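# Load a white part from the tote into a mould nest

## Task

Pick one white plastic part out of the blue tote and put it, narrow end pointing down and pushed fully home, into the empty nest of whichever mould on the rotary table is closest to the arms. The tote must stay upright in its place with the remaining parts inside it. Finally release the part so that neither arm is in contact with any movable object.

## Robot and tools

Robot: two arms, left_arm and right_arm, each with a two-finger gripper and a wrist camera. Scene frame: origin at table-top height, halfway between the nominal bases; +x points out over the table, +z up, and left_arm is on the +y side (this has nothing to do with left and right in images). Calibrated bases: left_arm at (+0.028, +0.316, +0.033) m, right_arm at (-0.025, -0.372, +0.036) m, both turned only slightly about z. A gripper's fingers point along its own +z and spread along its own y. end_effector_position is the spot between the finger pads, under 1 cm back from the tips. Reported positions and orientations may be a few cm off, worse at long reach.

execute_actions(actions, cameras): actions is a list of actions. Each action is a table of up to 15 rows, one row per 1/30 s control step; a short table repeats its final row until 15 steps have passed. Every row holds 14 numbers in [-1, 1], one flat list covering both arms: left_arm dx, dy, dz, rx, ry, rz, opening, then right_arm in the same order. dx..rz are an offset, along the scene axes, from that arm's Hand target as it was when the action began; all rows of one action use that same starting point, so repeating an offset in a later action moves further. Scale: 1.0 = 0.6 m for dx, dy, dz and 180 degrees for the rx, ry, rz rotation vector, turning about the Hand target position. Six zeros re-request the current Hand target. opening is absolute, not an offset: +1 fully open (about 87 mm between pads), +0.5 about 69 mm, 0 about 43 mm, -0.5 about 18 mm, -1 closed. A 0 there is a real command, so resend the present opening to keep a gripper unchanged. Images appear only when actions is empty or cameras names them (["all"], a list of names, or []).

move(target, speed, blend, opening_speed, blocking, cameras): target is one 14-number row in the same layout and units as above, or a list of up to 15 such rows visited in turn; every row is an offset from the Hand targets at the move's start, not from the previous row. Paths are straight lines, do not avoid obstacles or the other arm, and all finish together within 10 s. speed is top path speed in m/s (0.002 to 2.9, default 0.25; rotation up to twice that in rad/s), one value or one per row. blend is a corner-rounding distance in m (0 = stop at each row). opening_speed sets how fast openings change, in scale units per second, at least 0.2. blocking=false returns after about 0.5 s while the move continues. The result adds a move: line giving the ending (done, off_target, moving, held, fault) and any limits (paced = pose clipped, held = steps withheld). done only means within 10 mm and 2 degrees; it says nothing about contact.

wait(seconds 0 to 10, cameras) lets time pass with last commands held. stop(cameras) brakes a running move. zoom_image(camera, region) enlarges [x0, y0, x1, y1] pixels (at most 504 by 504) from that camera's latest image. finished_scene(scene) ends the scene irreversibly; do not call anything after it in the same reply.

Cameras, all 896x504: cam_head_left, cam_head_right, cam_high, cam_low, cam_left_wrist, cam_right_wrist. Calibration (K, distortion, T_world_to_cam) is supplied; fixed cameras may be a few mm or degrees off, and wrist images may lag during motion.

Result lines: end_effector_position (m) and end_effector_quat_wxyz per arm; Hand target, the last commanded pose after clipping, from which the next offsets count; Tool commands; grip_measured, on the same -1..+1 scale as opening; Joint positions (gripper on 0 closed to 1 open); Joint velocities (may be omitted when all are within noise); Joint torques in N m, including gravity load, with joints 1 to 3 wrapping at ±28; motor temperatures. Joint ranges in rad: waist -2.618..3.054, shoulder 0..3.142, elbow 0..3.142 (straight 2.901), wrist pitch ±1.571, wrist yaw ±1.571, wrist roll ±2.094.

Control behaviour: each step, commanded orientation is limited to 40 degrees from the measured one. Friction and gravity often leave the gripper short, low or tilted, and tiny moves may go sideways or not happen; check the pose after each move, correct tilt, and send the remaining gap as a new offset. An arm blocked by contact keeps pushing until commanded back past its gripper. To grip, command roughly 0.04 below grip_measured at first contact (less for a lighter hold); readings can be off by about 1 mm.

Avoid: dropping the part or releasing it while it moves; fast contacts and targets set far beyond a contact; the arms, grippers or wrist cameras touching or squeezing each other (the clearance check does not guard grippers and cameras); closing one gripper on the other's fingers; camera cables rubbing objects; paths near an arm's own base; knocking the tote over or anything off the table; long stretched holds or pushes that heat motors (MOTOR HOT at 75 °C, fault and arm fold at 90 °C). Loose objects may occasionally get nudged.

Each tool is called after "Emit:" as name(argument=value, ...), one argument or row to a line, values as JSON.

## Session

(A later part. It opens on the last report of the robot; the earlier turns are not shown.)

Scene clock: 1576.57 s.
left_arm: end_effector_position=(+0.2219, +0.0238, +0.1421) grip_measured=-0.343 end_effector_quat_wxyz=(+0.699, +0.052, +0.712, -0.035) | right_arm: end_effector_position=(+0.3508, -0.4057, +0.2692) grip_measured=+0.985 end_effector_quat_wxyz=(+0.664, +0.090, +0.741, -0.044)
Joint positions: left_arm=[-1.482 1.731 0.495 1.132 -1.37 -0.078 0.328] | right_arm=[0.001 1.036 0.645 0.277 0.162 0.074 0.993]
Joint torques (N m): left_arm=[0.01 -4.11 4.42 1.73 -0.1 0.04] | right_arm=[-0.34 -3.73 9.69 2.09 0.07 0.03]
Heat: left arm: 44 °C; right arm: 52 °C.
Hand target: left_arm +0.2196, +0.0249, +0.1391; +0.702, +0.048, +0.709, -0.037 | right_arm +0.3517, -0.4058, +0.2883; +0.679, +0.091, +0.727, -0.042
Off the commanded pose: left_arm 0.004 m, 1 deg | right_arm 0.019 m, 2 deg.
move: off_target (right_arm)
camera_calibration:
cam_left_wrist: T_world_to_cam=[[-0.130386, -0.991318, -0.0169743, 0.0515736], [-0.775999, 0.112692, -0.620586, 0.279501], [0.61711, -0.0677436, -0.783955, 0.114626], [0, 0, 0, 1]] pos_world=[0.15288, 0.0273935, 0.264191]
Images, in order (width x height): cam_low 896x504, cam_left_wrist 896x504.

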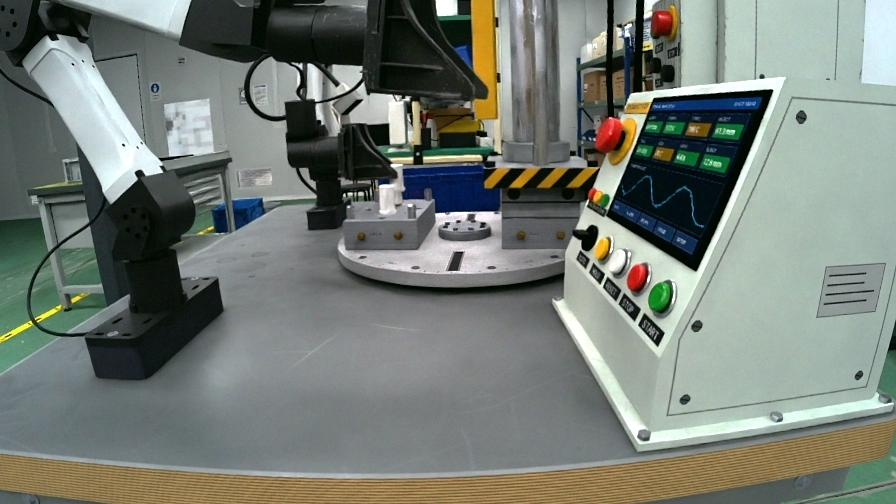

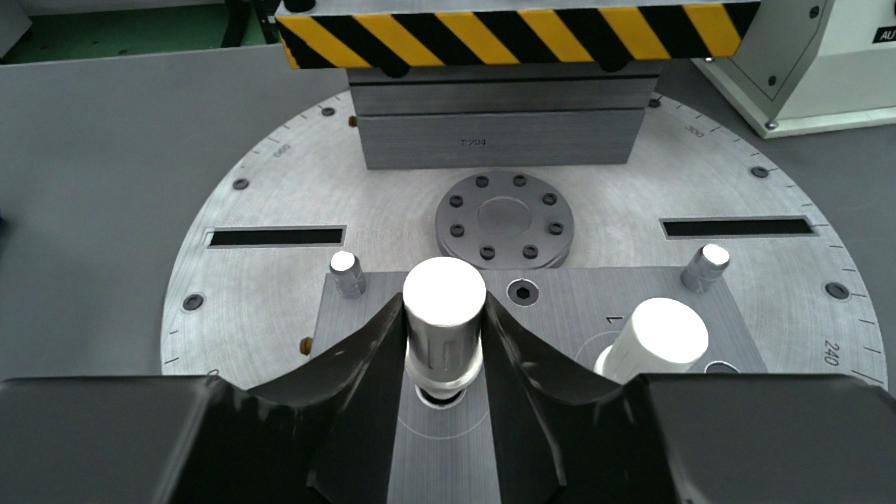

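Emit:
move(
  target=[-0.001,0.003,-0.001,-0.0065,0.0008,0,-0.45,0,0,0,0,0,0,1],
  speed=0.02,
  cameras=["cam_left_wrist","cam_low"],
)

Emit:
zoom_image(
  camera="cam_low",
  region=[378, 180, 418, 220],
)

Emit:
zoom_image(
  camera="cam_left_wrist",
  region=[390, 320, 510, 440],
)

Scene clock: 1604.77 s.
left_arm: end_effector_position=(+0.2217, +0.0267, +0.1401) grip_measured=-0.343 end_effector_quat_wxyz=(+0.699, +0.053, +0.713, -0.033) | right_arm: end_effector_position=(+0.3508, -0.4057, +0.2692) grip_measured=+0.985 end_effector_quat_wxyz=(+0.664, +0.090, +0.741, -0.044)
Joint positions: left_arm=[-1.482 1.731 0.483 1.141 -1.371 -0.078 0.328] | right_arm=[0.001 1.036 0.645 0.277 0.162 0.074 0.993]
Joint torques (N m): left_arm=[-0.12 -4.37 4.36 1.79 -0.1 -0.14] | right_arm=[-0.36 -3.71 9.7 2.04 0.07 -0.01]
Heat: left arm: 43 °C; right arm: 53 °C.
Hand target: left_arm +0.2190, +0.0267, +0.1385; +0.702, +0.041, +0.710, -0.044 | right_arm +0.3517, -0.4058, +0.2883; +0.679, +0.091, +0.727, -0.042
Off the commanded pose: left_arm 0.003 m, 2 deg | right_arm 0.019 m, 2 deg.
move: off_target (right_arm)
camera_calibration:
cam_left_wrist: T_world_to_cam=[[-0.129548, -0.991349, -0.0210787, 0.0547621], [-0.776197, 0.114615, -0.619985, 0.277657], [0.617038, -0.0639569, -0.78433, 0.113333], [0, 0, 0, 1]] pos_world=[0.15268, 0.0297131, 0.262188]
Images, in order (width x height): cam_low 896x504, cam_left_wrist 896x504.

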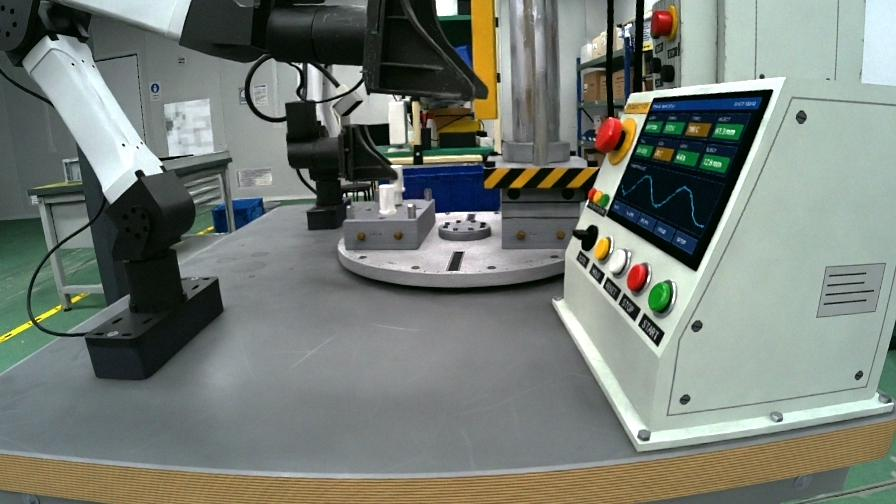

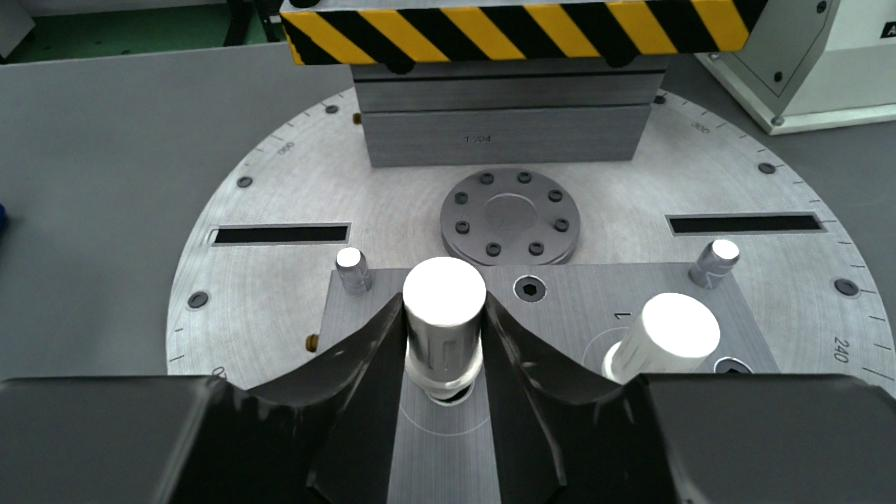

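Scaled by 12.600 from the camera's 896x504 image, which has a finer 1280x720 frame.

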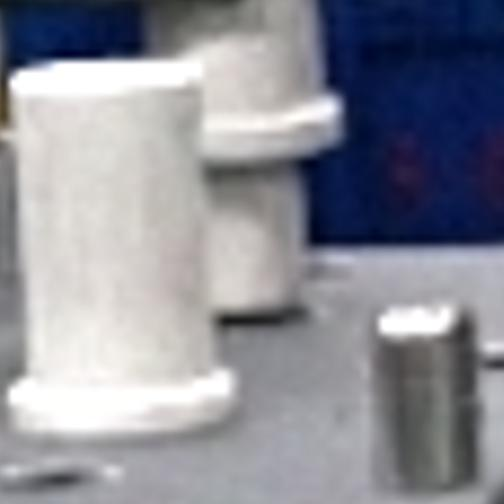

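Scaled by 4.200 from the camera's 896x504 image, which has a finer 1280x720 frame.

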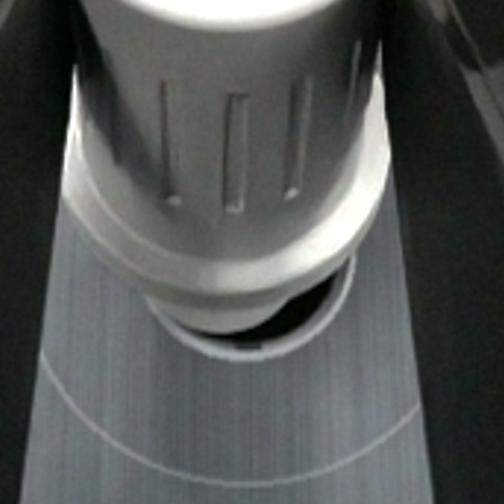

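Emit:
move(
  target=[0,-0.0017,0,-0.0075,0.0009,0,-0.45,0,0,0,0,0,0,1],
  speed=0.02,
  cameras=["cam_left_wrist"],
)

Emit:
zoom_image(
  camera="cam_left_wrist",
  region=[390, 320, 510, 440],
)

Scene clock: 1613.53 s.
left_arm: end_effector_position=(+0.2216, +0.0258, +0.1403) grip_measured=-0.343 end_effector_quat_wxyz=(+0.699, +0.046, +0.713, -0.040) | right_arm: end_effector_position=(+0.3508, -0.4057, +0.2692) grip_measured=+0.985 end_effector_quat_wxyz=(+0.664, +0.090, +0.741, -0.044)
Joint positions: left_arm=[-1.482 1.731 0.483 1.143 -1.371 -0.097 0.328] | right_arm=[0.001 1.036 0.645 0.277 0.162 0.074 0.993]
Joint torques (N m): left_arm=[-0.06 -4.29 4.34 1.79 -0.09 -0.17] | right_arm=[-0.28 -3.6 9.65 2.06 0.07 0.02]
Heat: left arm: 43 °C; right arm: 54 °C.
Hand target: left_arm +0.2190, +0.0257, +0.1385; +0.701, +0.033, +0.710, -0.053 | right_arm +0.3517, -0.4058, +0.2883; +0.679, +0.091, +0.727, -0.042
Off the commanded pose: left_arm 0.003 m, 2 deg | right_arm 0.019 m, 2 deg.
move: off_target (right_arm)
camera_calibration:
cam_left_wrist: T_world_to_cam=[[-0.129217, -0.991616, -0.000132974, 0.050861], [-0.777587, 0.10141, -0.620544, 0.27852], [0.615355, -0.0800811, -0.784172, 0.1142], [0, 0, 0, 1]] pos_world=[0.152872, 0.0313352, 0.262393]
Images, in order (width x height): cam_left_wrist 896x504.

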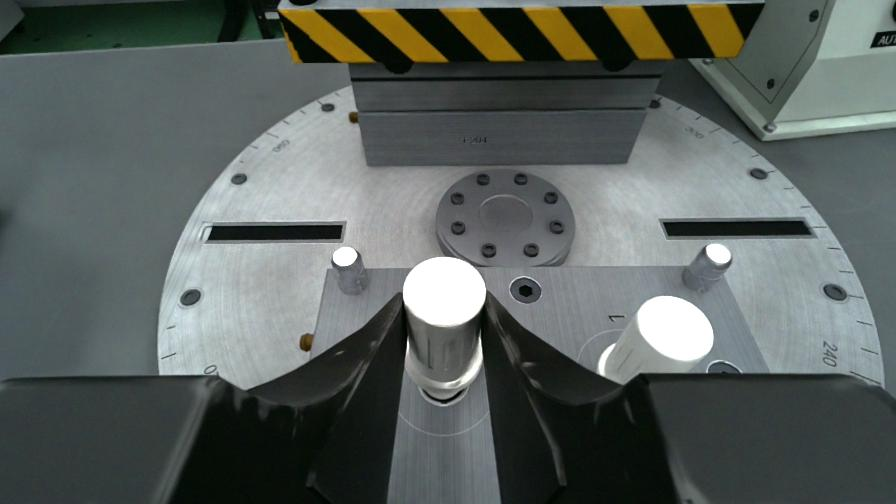

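Scaled by 4.200 from the camera's 896x504 image, which has a finer 1280x720 frame.

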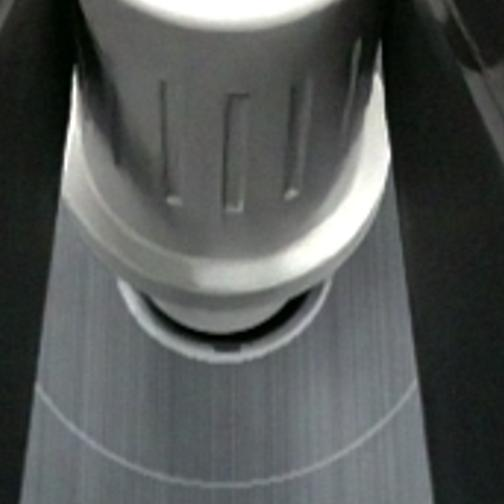

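Emit:
move(
  target=[0,-0.0005,-0.006,0,0,0,-0.45,0,0,0,0,0,0,1],
  speed=0.01,
  cameras=["cam_left_wrist","cam_low"],
)

Emit:
zoom_image(
  camera="cam_low",
  region=[378, 180, 418, 220],
)

Emit:
zoom_image(
  camera="cam_left_wrist",
  region=[390, 320, 510, 440],
)

Scene clock: 1622.47 s.
left_arm: end_effector_position=(+0.2216, +0.0250, +0.1377) grip_measured=-0.343 end_effector_quat_wxyz=(+0.698, +0.043, +0.713, -0.042) | right_arm: end_effector_position=(+0.3508, -0.4057, +0.2692) grip_measured=+0.985 end_effector_quat_wxyz=(+0.664, +0.090, +0.741, -0.044)
Joint positions: left_arm=[-1.482 1.744 0.483 1.153 -1.371 -0.106 0.328] | right_arm=[0.001 1.036 0.645 0.277 0.162 0.074 0.993]
Joint torques (N m): left_arm=[-0.05 -4.12 4.14 1.81 -0.09 -0.13] | right_arm=[-0.36 -3.81 9.63 2.09 0.06 0.02]
Heat: left arm: 42 °C; right arm: 54 °C.
Hand target: left_arm +0.2190, +0.0254, +0.1350; +0.701, +0.033, +0.710, -0.053 | right_arm +0.3517, -0.4058, +0.2883; +0.679, +0.091, +0.727, -0.042
Off the commanded pose: left_arm 0.004 m, 2 deg | right_arm 0.019 m, 2 deg.
move: off_target (right_arm)
camera_calibration:
cam_left_wrist: T_world_to_cam=[[-0.128645, -0.99167, 0.00639159, 0.0490699], [-0.778476, 0.0969914, -0.620135, 0.277213], [0.614349, -0.084753, -0.784469, 0.112556], [0, 0, 0, 1]] pos_world=[0.152968, 0.0313133, 0.259892]
Images, in order (width x height): cam_low 896x504, cam_left_wrist 896x504.

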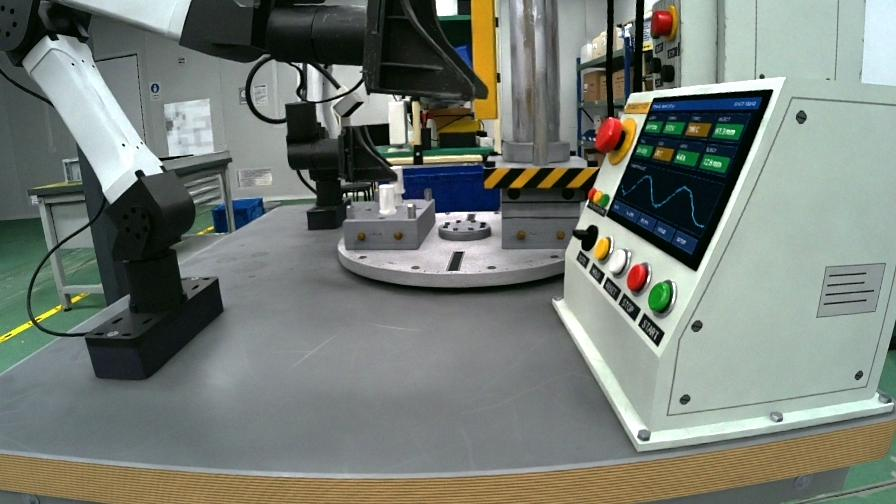

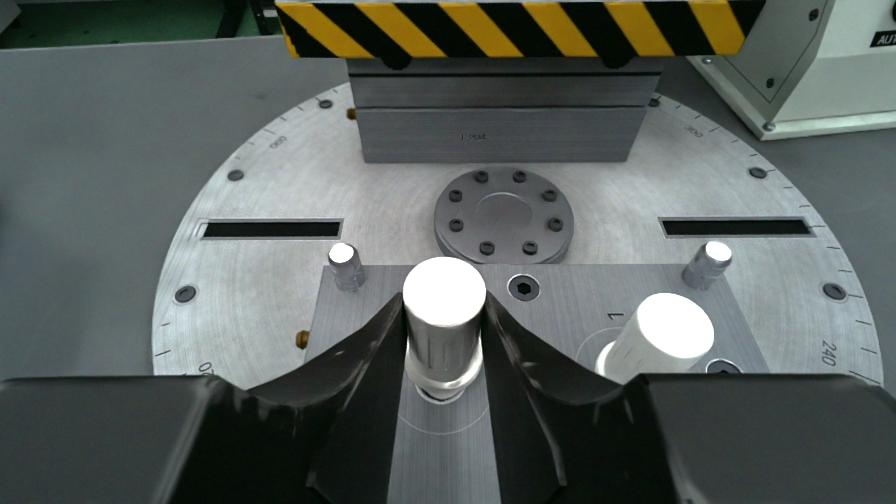

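Scaled by 12.600 from the camera's 896x504 image, which has a finer 1280x720 frame.

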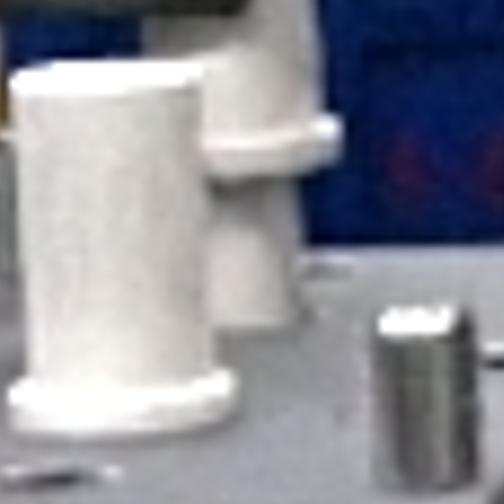

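Scaled by 4.200 from the camera's 896x504 image, which has a finer 1280x720 frame.

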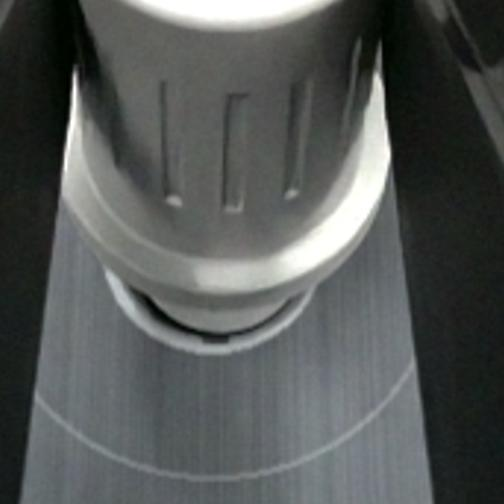

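Emit:
move(
  target=[0,0.0015,-0.006,0,0,0,-0.45,0,0,0,0,0,0,1],
  speed=0.01,
  cameras=["cam_left_wrist","cam_low"],
)

Emit:
zoom_image(
  camera="cam_low",
  region=[378, 180, 418, 220],
)

Emit:
zoom_image(
  camera="cam_left_wrist",
  region=[390, 320, 510, 440],
)

Scene clock: 1633.37 s.
left_arm: end_effector_position=(+0.2216, +0.0261, +0.1342) grip_measured=-0.343 end_effector_quat_wxyz=(+0.698, +0.040, +0.713, -0.044) | right_arm: end_effector_position=(+0.3508, -0.4057, +0.2692) grip_measured=+0.985 end_effector_quat_wxyz=(+0.664, +0.090, +0.741, -0.044)
Joint positions: left_arm=[-1.482 1.759 0.475 1.178 -1.373 -0.111 0.328] | right_arm=[0.001 1.036 0.645 0.277 0.162 0.074 0.993]
Joint torques (N m): left_arm=[-0.05 -4.16 4.05 1.81 -0.06 -0.09] | right_arm=[-0.38 -3.78 9.62 2.05 0.08 0.01]
Heat: left arm: 42 °C; right arm: 54 °C.
Hand target: left_arm +0.2190, +0.0263, +0.1313; +0.701, +0.033, +0.710, -0.053 | right_arm +0.3517, -0.4058, +0.2883; +0.679, +0.091, +0.727, -0.042
Off the commanded pose: left_arm 0.004 m, 1 deg | right_arm 0.019 m, 2 deg.
move: off_target (right_arm)
camera_calibration:
cam_left_wrist: T_world_to_cam=[[-0.126656, -0.991858, 0.0132564, 0.048704], [-0.778866, 0.0911644, -0.620529, 0.275173], [0.614268, -0.0889188, -0.784071, 0.109925], [0, 0, 0, 1]] pos_world=[0.152968, 0.0329959, 0.256296]
Images, in order (width x height): cam_low 896x504, cam_left_wrist 896x504.

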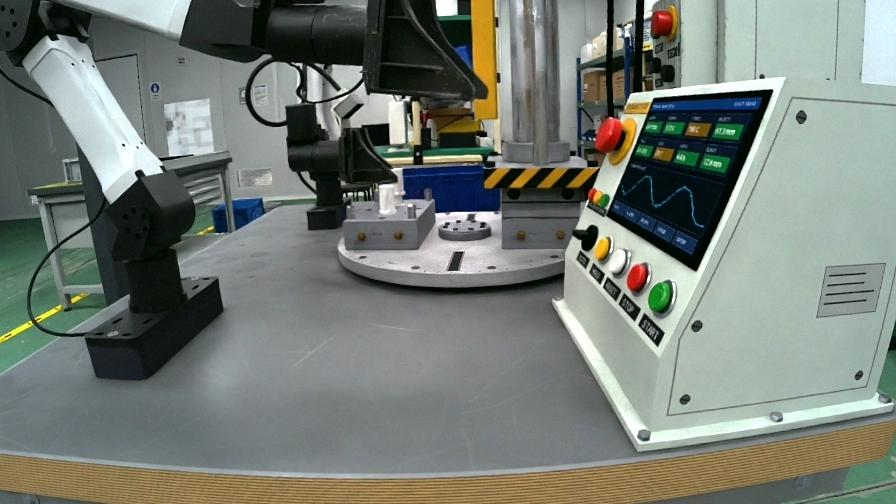

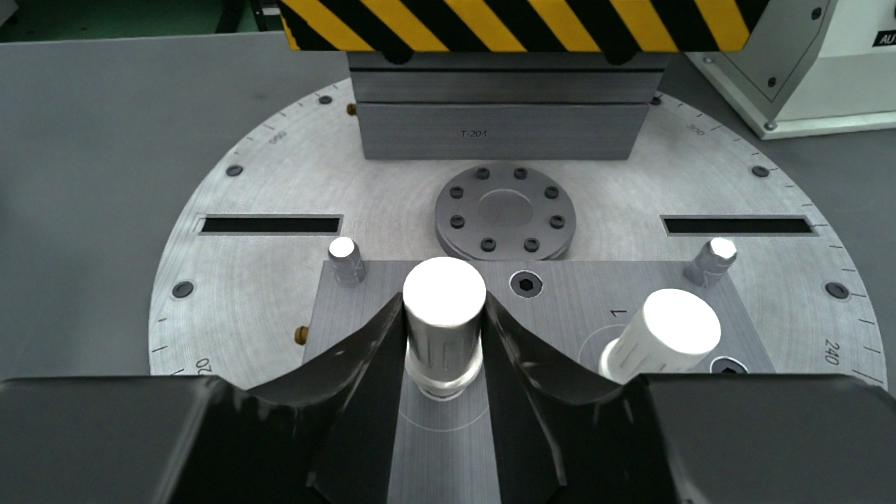

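Scaled by 12.600 from the camera's 896x504 image, which has a finer 1280x720 frame.

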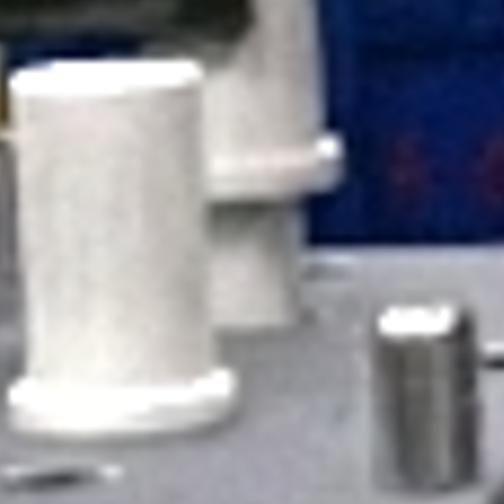

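Scaled by 4.200 from the camera's 896x504 image, which has a finer 1280x720 frame.

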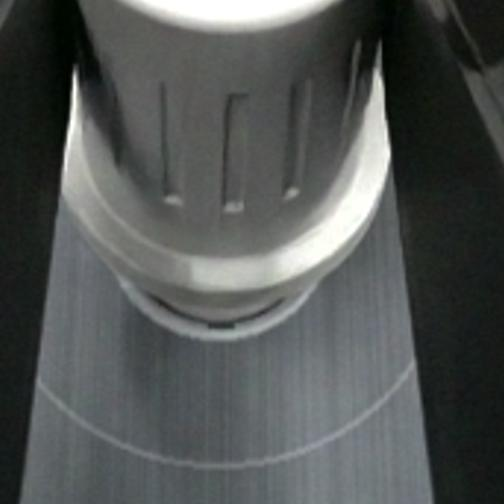

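Emit:
move(
  target=[0,0.0005,-0.0075,0.002,-0.0003,0,-0.45,0,0,0,0,0,0,1],
  speed=0.01,
  cameras=["cam_left_wrist","cam_low"],
)

Emit:
zoom_image(
  camera="cam_low",
  region=[378, 180, 418, 220],
)

Emit:
zoom_image(
  camera="cam_left_wrist",
  region=[390, 320, 510, 440],
)

Scene clock: 1642.60 s.
left_arm: end_effector_position=(+0.2216, +0.0256, +0.1295) grip_measured=-0.343 end_effector_quat_wxyz=(+0.698, +0.043, +0.714, -0.042) | right_arm: end_effector_position=(+0.3508, -0.4057, +0.2692) grip_measured=+0.985 end_effector_quat_wxyz=(+0.664, +0.090, +0.741, -0.044)
Joint positions: left_arm=[-1.482 1.781 0.475 1.192 -1.373 -0.112 0.328] | right_arm=[0.001 1.036 0.645 0.277 0.162 0.074 0.993]
Joint torques (N m): left_arm=[-0.05 -4.19 3.64 1.87 -0.07 -0.04] | right_arm=[-0.31 -3.73 9.62 2.05 0.05 0]
Motor temperatures (°C): left_arm=[29 34 41 38 27 29 31] | right_arm=[29 37 54 43 27 28 31]
Heat: left arm: 41 °C; right arm: 54 °C.
Hand target: left_arm +0.2190, +0.0266, +0.1268; +0.702, +0.035, +0.710, -0.050 | right_arm +0.3517, -0.4058, +0.2883; +0.679, +0.091, +0.727, -0.042
Off the commanded pose: left_arm 0.004 m, 1 deg | right_arm 0.019 m, 2 deg.
move: off_target (right_arm)
camera_calibration:
cam_left_wrist: T_world_to_cam=[[-0.12671, -0.991919, 0.00648054, 0.0492288], [-0.779167, 0.0954853, -0.619501, 0.272218], [0.613875, -0.0835464, -0.784969, 0.106333], [0, 0, 0, 1]] pos_world=[0.153066, 0.0317219, 0.251789]
Images, in order (width x height): cam_low 896x504, cam_left_wrist 896x504.

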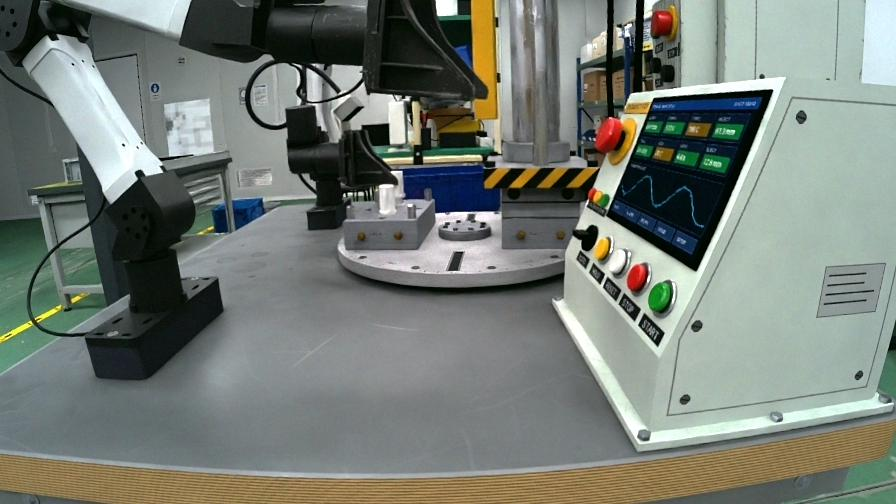

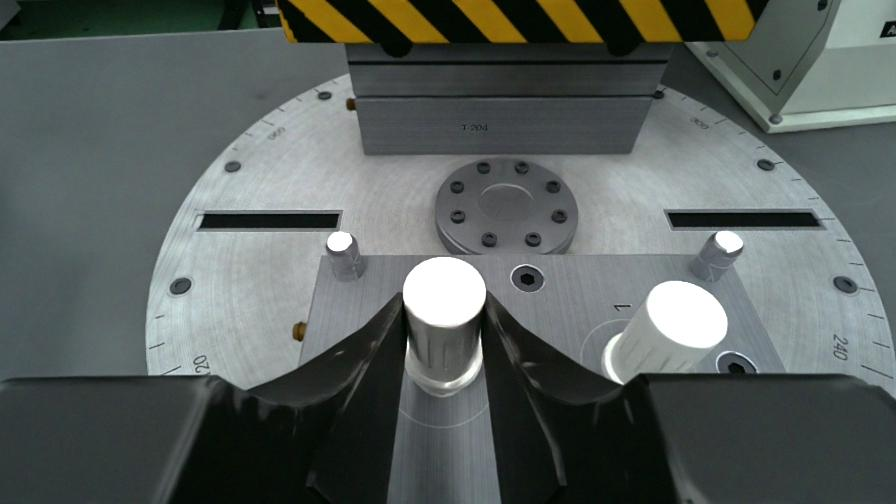

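Scaled by 12.600 from the camera's 896x504 image, which has a finer 1280x720 frame.

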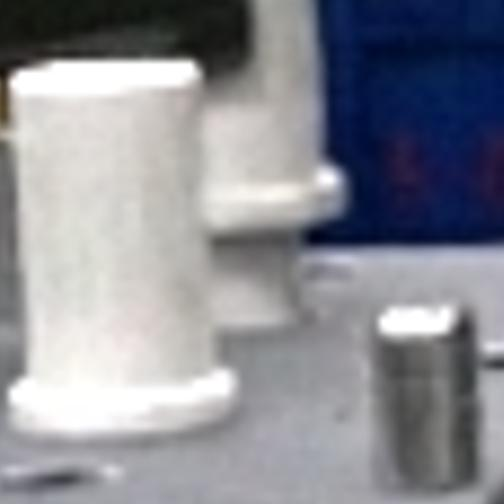

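Scaled by 4.200 from the camera's 896x504 image, which has a finer 1280x720 frame.

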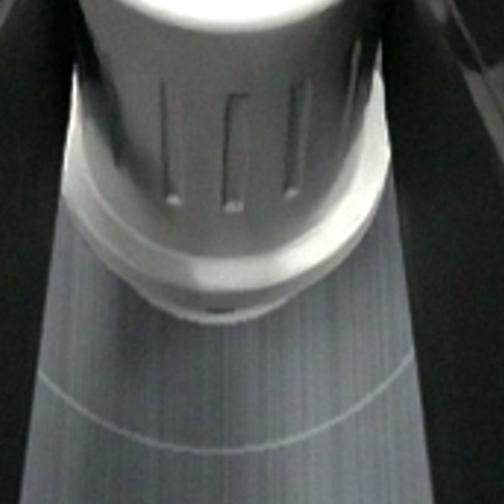

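Emit:
move(
  target=[0,0,-0.0075,0.001,0,0,-0.45,0,0,0,0,0,0,1],
  speed=0.01,
  cameras=["cam_left_wrist","cam_low"],
)

Emit:
zoom_image(
  camera="cam_low",
  region=[378, 180, 418, 220],
)

Scene clock: 1654.30 s.
left_arm: end_effector_position=(+0.2216, +0.0258, +0.1252) grip_measured=-0.343 end_effector_quat_wxyz=(+0.698, +0.044, +0.714, -0.041) | right_arm: end_effector_position=(+0.3508, -0.4057, +0.2692) grip_measured=+0.985 end_effector_quat_wxyz=(+0.664, +0.090, +0.741, -0.044)
Joint positions: left_arm=[-1.482 1.801 0.472 1.212 -1.373 -0.112 0.328] | right_arm=[0.001 1.036 0.645 0.277 0.162 0.074 0.993]
Joint torques (N m): left_arm=[-0.05 -4.19 3.66 1.84 -0.07 -0.06] | right_arm=[-0.34 -3.79 9.54 2.03 0.04 0]
Motor temperatures (°C): left_arm=[29 34 41 37 27 29 31] | right_arm=[29 37 55 42 27 28 31]
Heat: left arm: 41 °C; right arm: 55 °C.
Hand target: left_arm +0.2190, +0.0266, +0.1223; +0.702, +0.036, +0.710, -0.049 | right_arm +0.3517, -0.4058, +0.2883; +0.679, +0.091, +0.727, -0.042
Off the commanded pose: left_arm 0.004 m, 1 deg | right_arm 0.019 m, 2 deg.
move: off_target (right_arm)
camera_calibration:
cam_left_wrist: T_world_to_cam=[[-0.126623, -0.991943, 0.00382936, 0.0498116], [-0.779406, 0.097103, -0.618949, 0.269408], [0.61359, -0.0813579, -0.785422, 0.103035], [0, 0, 0, 1]] pos_world=[0.153065, 0.0316326, 0.247485]
Images, in order (width x height): cam_low 896x504, cam_left_wrist 896x504.

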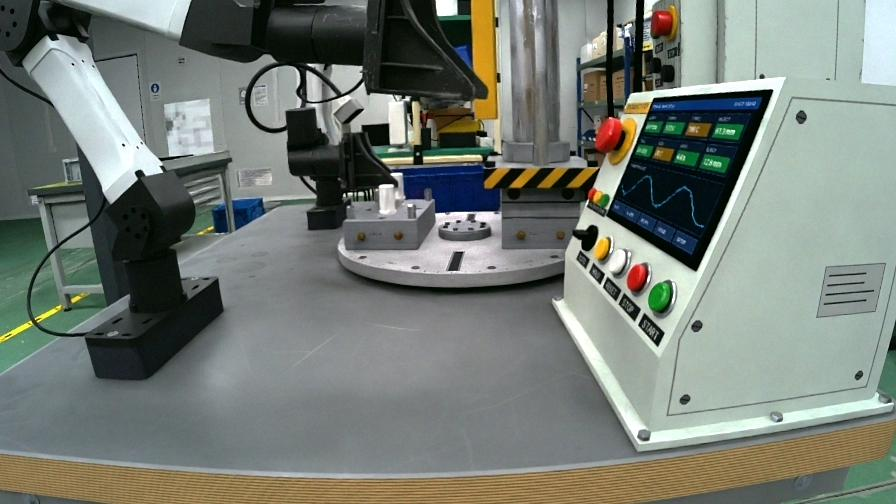

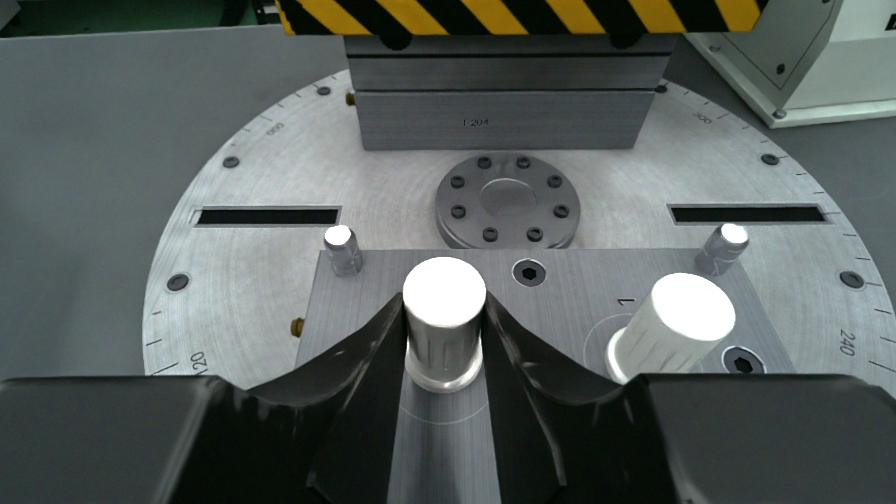

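Scaled by 12.600 from the camera's 896x504 image, which has a finer 1280x720 frame.

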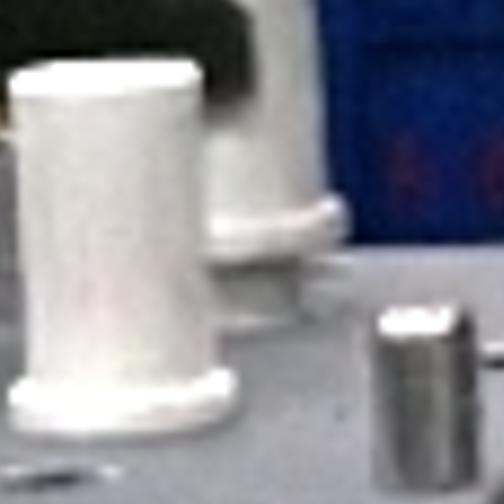

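Emit:
move(
  target=[0,0,-0.0075,0,0,0,-0.45,0,0,0,0,0,0,1],
  speed=0.01,
  cameras=["cam_low","cam_left_wrist"],
)

Emit:
zoom_image(
  camera="cam_low",
  region=[378, 180, 418, 220],
)

Scene clock: 1660.07 s.
left_arm: end_effector_position=(+0.2216, +0.0253, +0.1204) grip_measured=-0.343 end_effector_quat_wxyz=(+0.697, +0.045, +0.714, -0.039) | right_arm: end_effector_position=(+0.3508, -0.4057, +0.2692) grip_measured=+0.985 end_effector_quat_wxyz=(+0.664, +0.090, +0.741, -0.044)
Joint positions: left_arm=[-1.482 1.824 0.472 1.227 -1.373 -0.116 0.328] | right_arm=[0.001 1.036 0.645 0.277 0.162 0.074 0.993]
Joint torques (N m): left_arm=[-0.01 -4.27 3.29 1.93 -0.08 -0.05] | right_arm=[-0.38 -3.84 9.69 2.03 0.05 0.01]
Motor temperatures (°C): left_arm=[29 34 41 37 27 29 31] | right_arm=[29 37 55 42 27 28 31]
Heat: left arm: 41 °C; right arm: 55 °C.
Hand target: left_arm +0.2190, +0.0266, +0.1178; +0.702, +0.036, +0.710, -0.049 | right_arm +0.3517, -0.4058, +0.2883; +0.679, +0.091, +0.727, -0.042
Off the commanded pose: left_arm 0.004 m, 2 deg | right_arm 0.019 m, 2 deg.
move: off_target (right_arm)
camera_calibration:
cam_left_wrist: T_world_to_cam=[[-0.126599, -0.991954, 0.000206392, 0.0497532], [-0.780046, 0.0994259, -0.617772, 0.266485], [0.612781, -0.0783706, -0.786357, 0.0993966], [0, 0, 0, 1]] pos_world=[0.153261, 0.0306472, 0.242778]
Images, in order (width x height): cam_low 896x504, cam_left_wrist 896x504.

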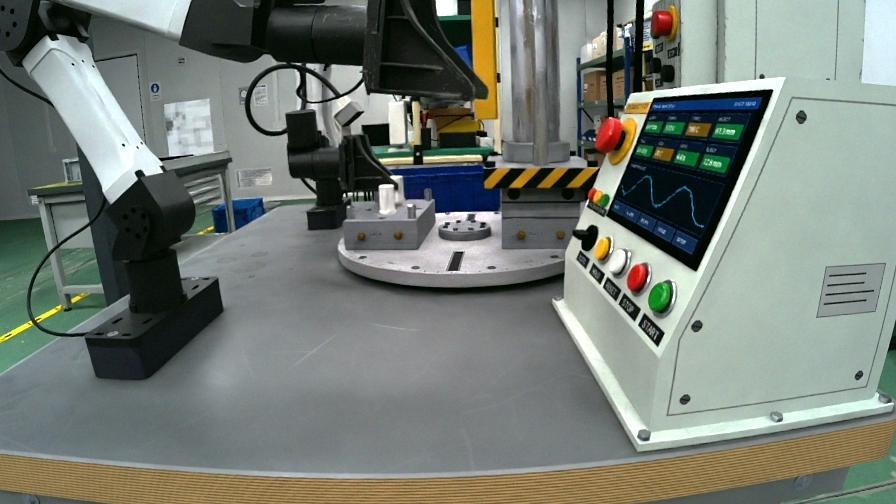

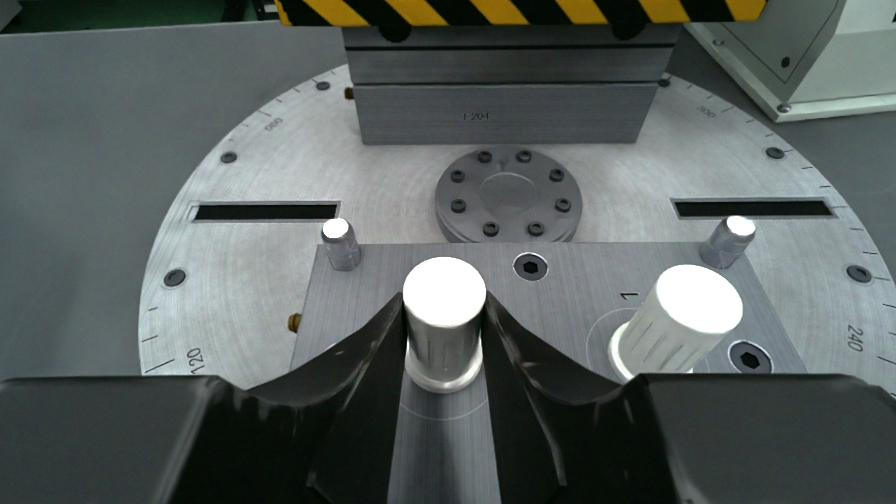

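Scaled by 12.600 from the camera's 896x504 image, which has a finer 1280x720 frame.

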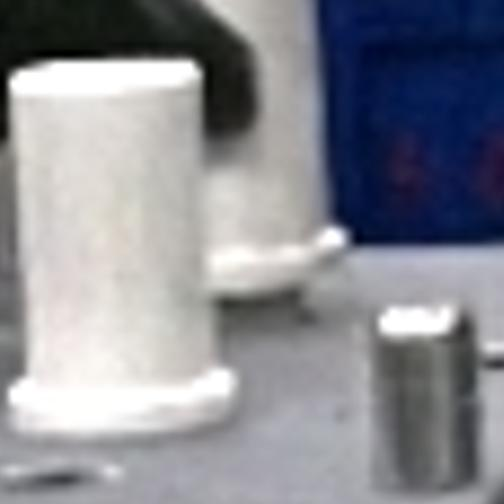

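Emit:
move(
  target=[0,0,-0.0067,-0.0015,0.0002,0,-0.45,0,0,0,0,0,0,1],
  speed=0.01,
  cameras=["cam_low","cam_left_wrist"],
)

Emit:
zoom_image(
  camera="cam_low",
  region=[378, 180, 418, 220],
)

Emit:
zoom_image(
  camera="cam_left_wrist",
  region=[390, 320, 510, 440],
)

Scene clock: 1667.67 s.
left_arm: end_effector_position=(+0.2215, +0.0257, +0.1162) grip_measured=-0.343 end_effector_quat_wxyz=(+0.697, +0.043, +0.715, -0.041) | right_arm: end_effector_position=(+0.3508, -0.4057, +0.2692) grip_measured=+0.985 end_effector_quat_wxyz=(+0.664, +0.090, +0.741, -0.044)
Joint positions: left_arm=[-1.482 1.843 0.467 1.25 -1.373 -0.122 0.328] | right_arm=[0.001 1.036 0.645 0.277 0.162 0.074 0.993]
Joint torques (N m): left_arm=[-0.01 -4.26 3.33 1.91 -0.09 -0.05] | right_arm=[-0.44 -3.81 9.65 2.05 0.06 0.02]
Motor temperatures (°C): left_arm=[29 34 41 38 27 29 31] | right_arm=[29 37 55 42 27 28 31]
Heat: left arm: 41 °C; right arm: 55 °C.
Hand target: left_arm +0.2190, +0.0266, +0.1137; +0.701, +0.034, +0.710, -0.051 | right_arm +0.3517, -0.4058, +0.2883; +0.679, +0.091, +0.727, -0.042
Off the commanded pose: left_arm 0.004 m, 2 deg | right_arm 0.019 m, 2 deg.
move: off_target (right_arm)
camera_calibration:
cam_left_wrist: T_world_to_cam=[[-0.126447, -0.991962, 0.00482914, 0.049603], [-0.7806, 0.096498, -0.617537, 0.263911], [0.612107, -0.0818552, -0.786527, 0.0964269], [0, 0, 0, 1]] pos_world=[0.153258, 0.0316305, 0.238577]
Images, in order (width x height): cam_low 896x504, cam_left_wrist 896x504.

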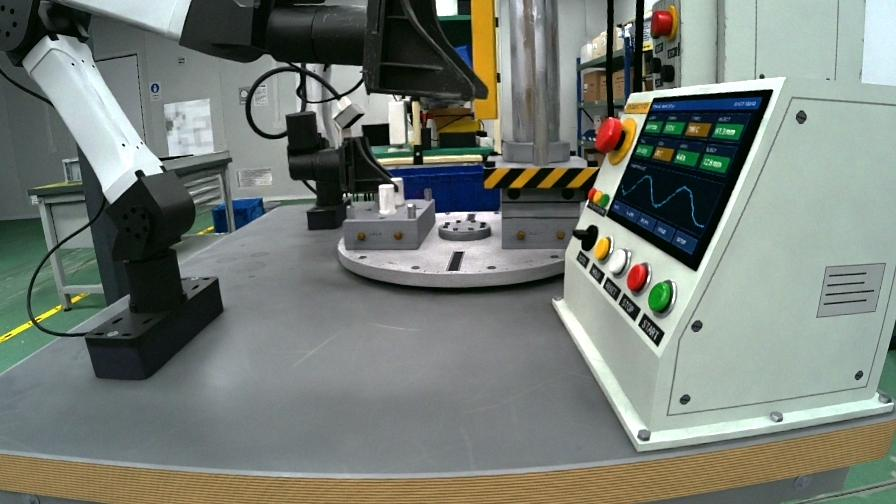

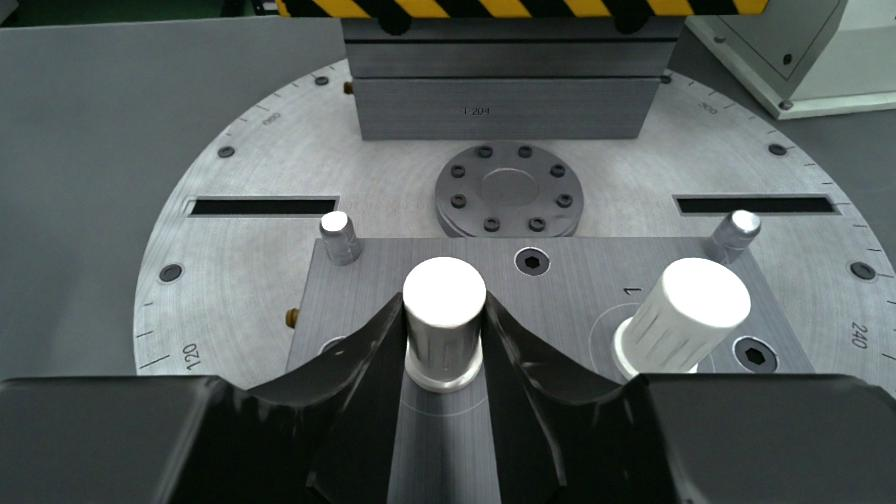

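Scaled by 12.600 from the camera's 896x504 image, which has a finer 1280x720 frame.

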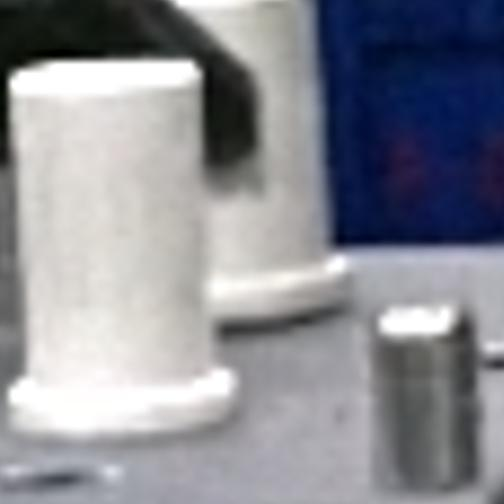

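Scaled by 4.200 from the camera's 896x504 image, which has a finer 1280x720 frame.

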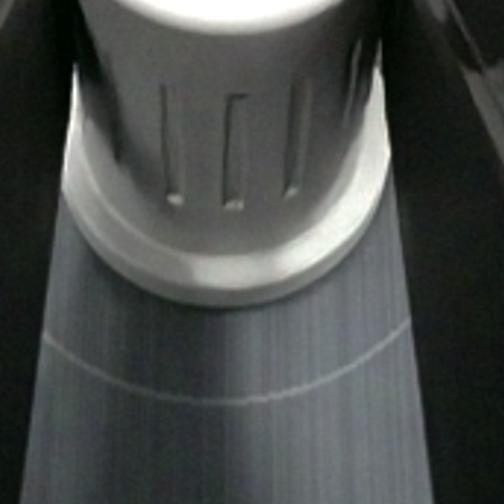

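Emit:
move(
  target=[0,0,-0.006,0,0,0,-0.45,0,0,0,0,0,0,1],
  speed=0.01,
  cameras=["cam_low","cam_left_wrist"],
)

Emit:
zoom_image(
  camera="cam_low",
  region=[378, 180, 418, 220],
)

Emit:
zoom_image(
  camera="cam_left_wrist",
  region=[390, 320, 510, 440],
)

Scene clock: 1675.73 s.
left_arm: end_effector_position=(+0.2217, +0.0257, +0.1142) grip_measured=-0.343 end_effector_quat_wxyz=(+0.698, +0.038, +0.714, -0.043) | right_arm: end_effector_position=(+0.3508, -0.4057, +0.2692) grip_measured=+0.985 end_effector_quat_wxyz=(+0.664, +0.090, +0.741, -0.044)
Joint positions: left_arm=[-1.482 1.861 0.467 1.276 -1.379 -0.125 0.328] | right_arm=[0.001 1.036 0.645 0.277 0.162 0.074 0.993]
Joint torques (N m): left_arm=[-0.01 -3.93 3.12 1.88 -0.01 -0.02] | right_arm=[-0.34 -3.74 9.62 2.03 0.07 0]
Motor temperatures (°C): left_arm=[29 34 41 38 27 29 31] | right_arm=[29 37 55 42 27 28 31]
Heat: left arm: 41 °C; right arm: 55 °C.
Hand target: left_arm +0.2190, +0.0266, +0.1101; +0.701, +0.034, +0.710, -0.051 | right_arm +0.3517, -0.4058, +0.2883; +0.679, +0.091, +0.727, -0.042
Off the commanded pose: left_arm 0.005 m, 1 deg | right_arm 0.019 m, 2 deg.
move: off_target (right_arm)
camera_calibration:
cam_left_wrist: T_world_to_cam=[[-0.121148, -0.992518, 0.0152071, 0.0472417], [-0.780443, 0.0857732, -0.619316, 0.263288], [0.613378, -0.0868974, -0.784995, 0.0944592], [0, 0, 0, 1]] pos_world=[0.153266, 0.0325134, 0.23649]
Images, in order (width x height): cam_low 896x504, cam_left_wrist 896x504.

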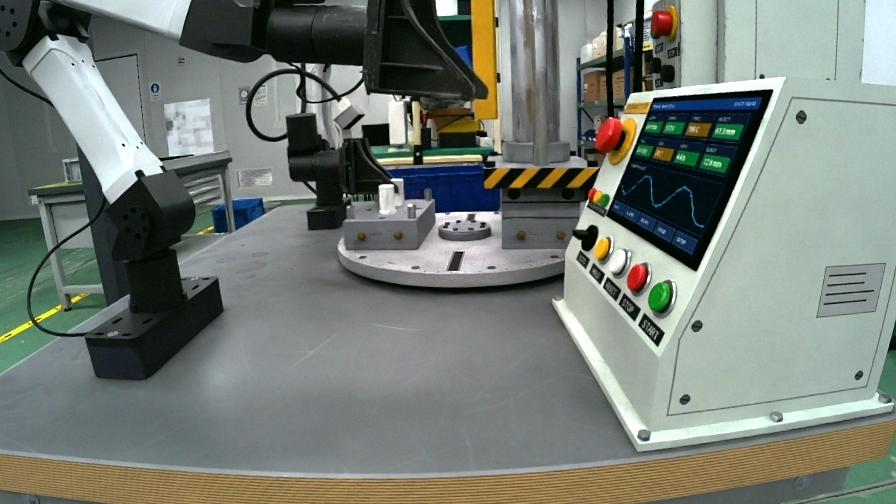

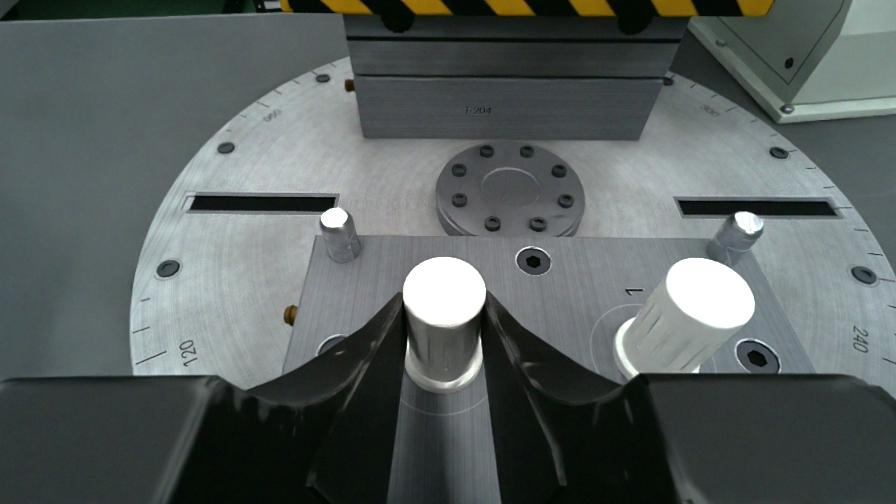

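Scaled by 12.600 from the camera's 896x504 image, which has a finer 1280x720 frame.

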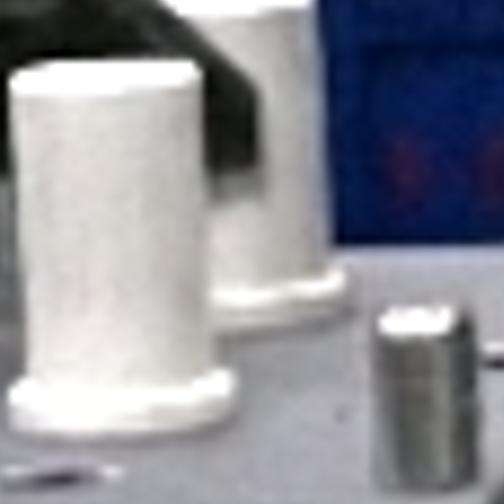

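Scaled by 4.200 from the camera's 896x504 image, which has a finer 1280x720 frame.

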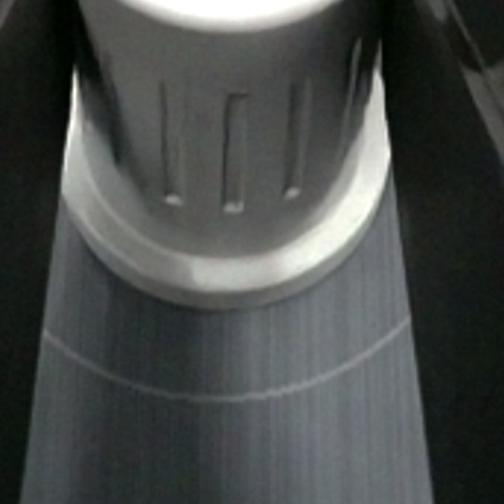

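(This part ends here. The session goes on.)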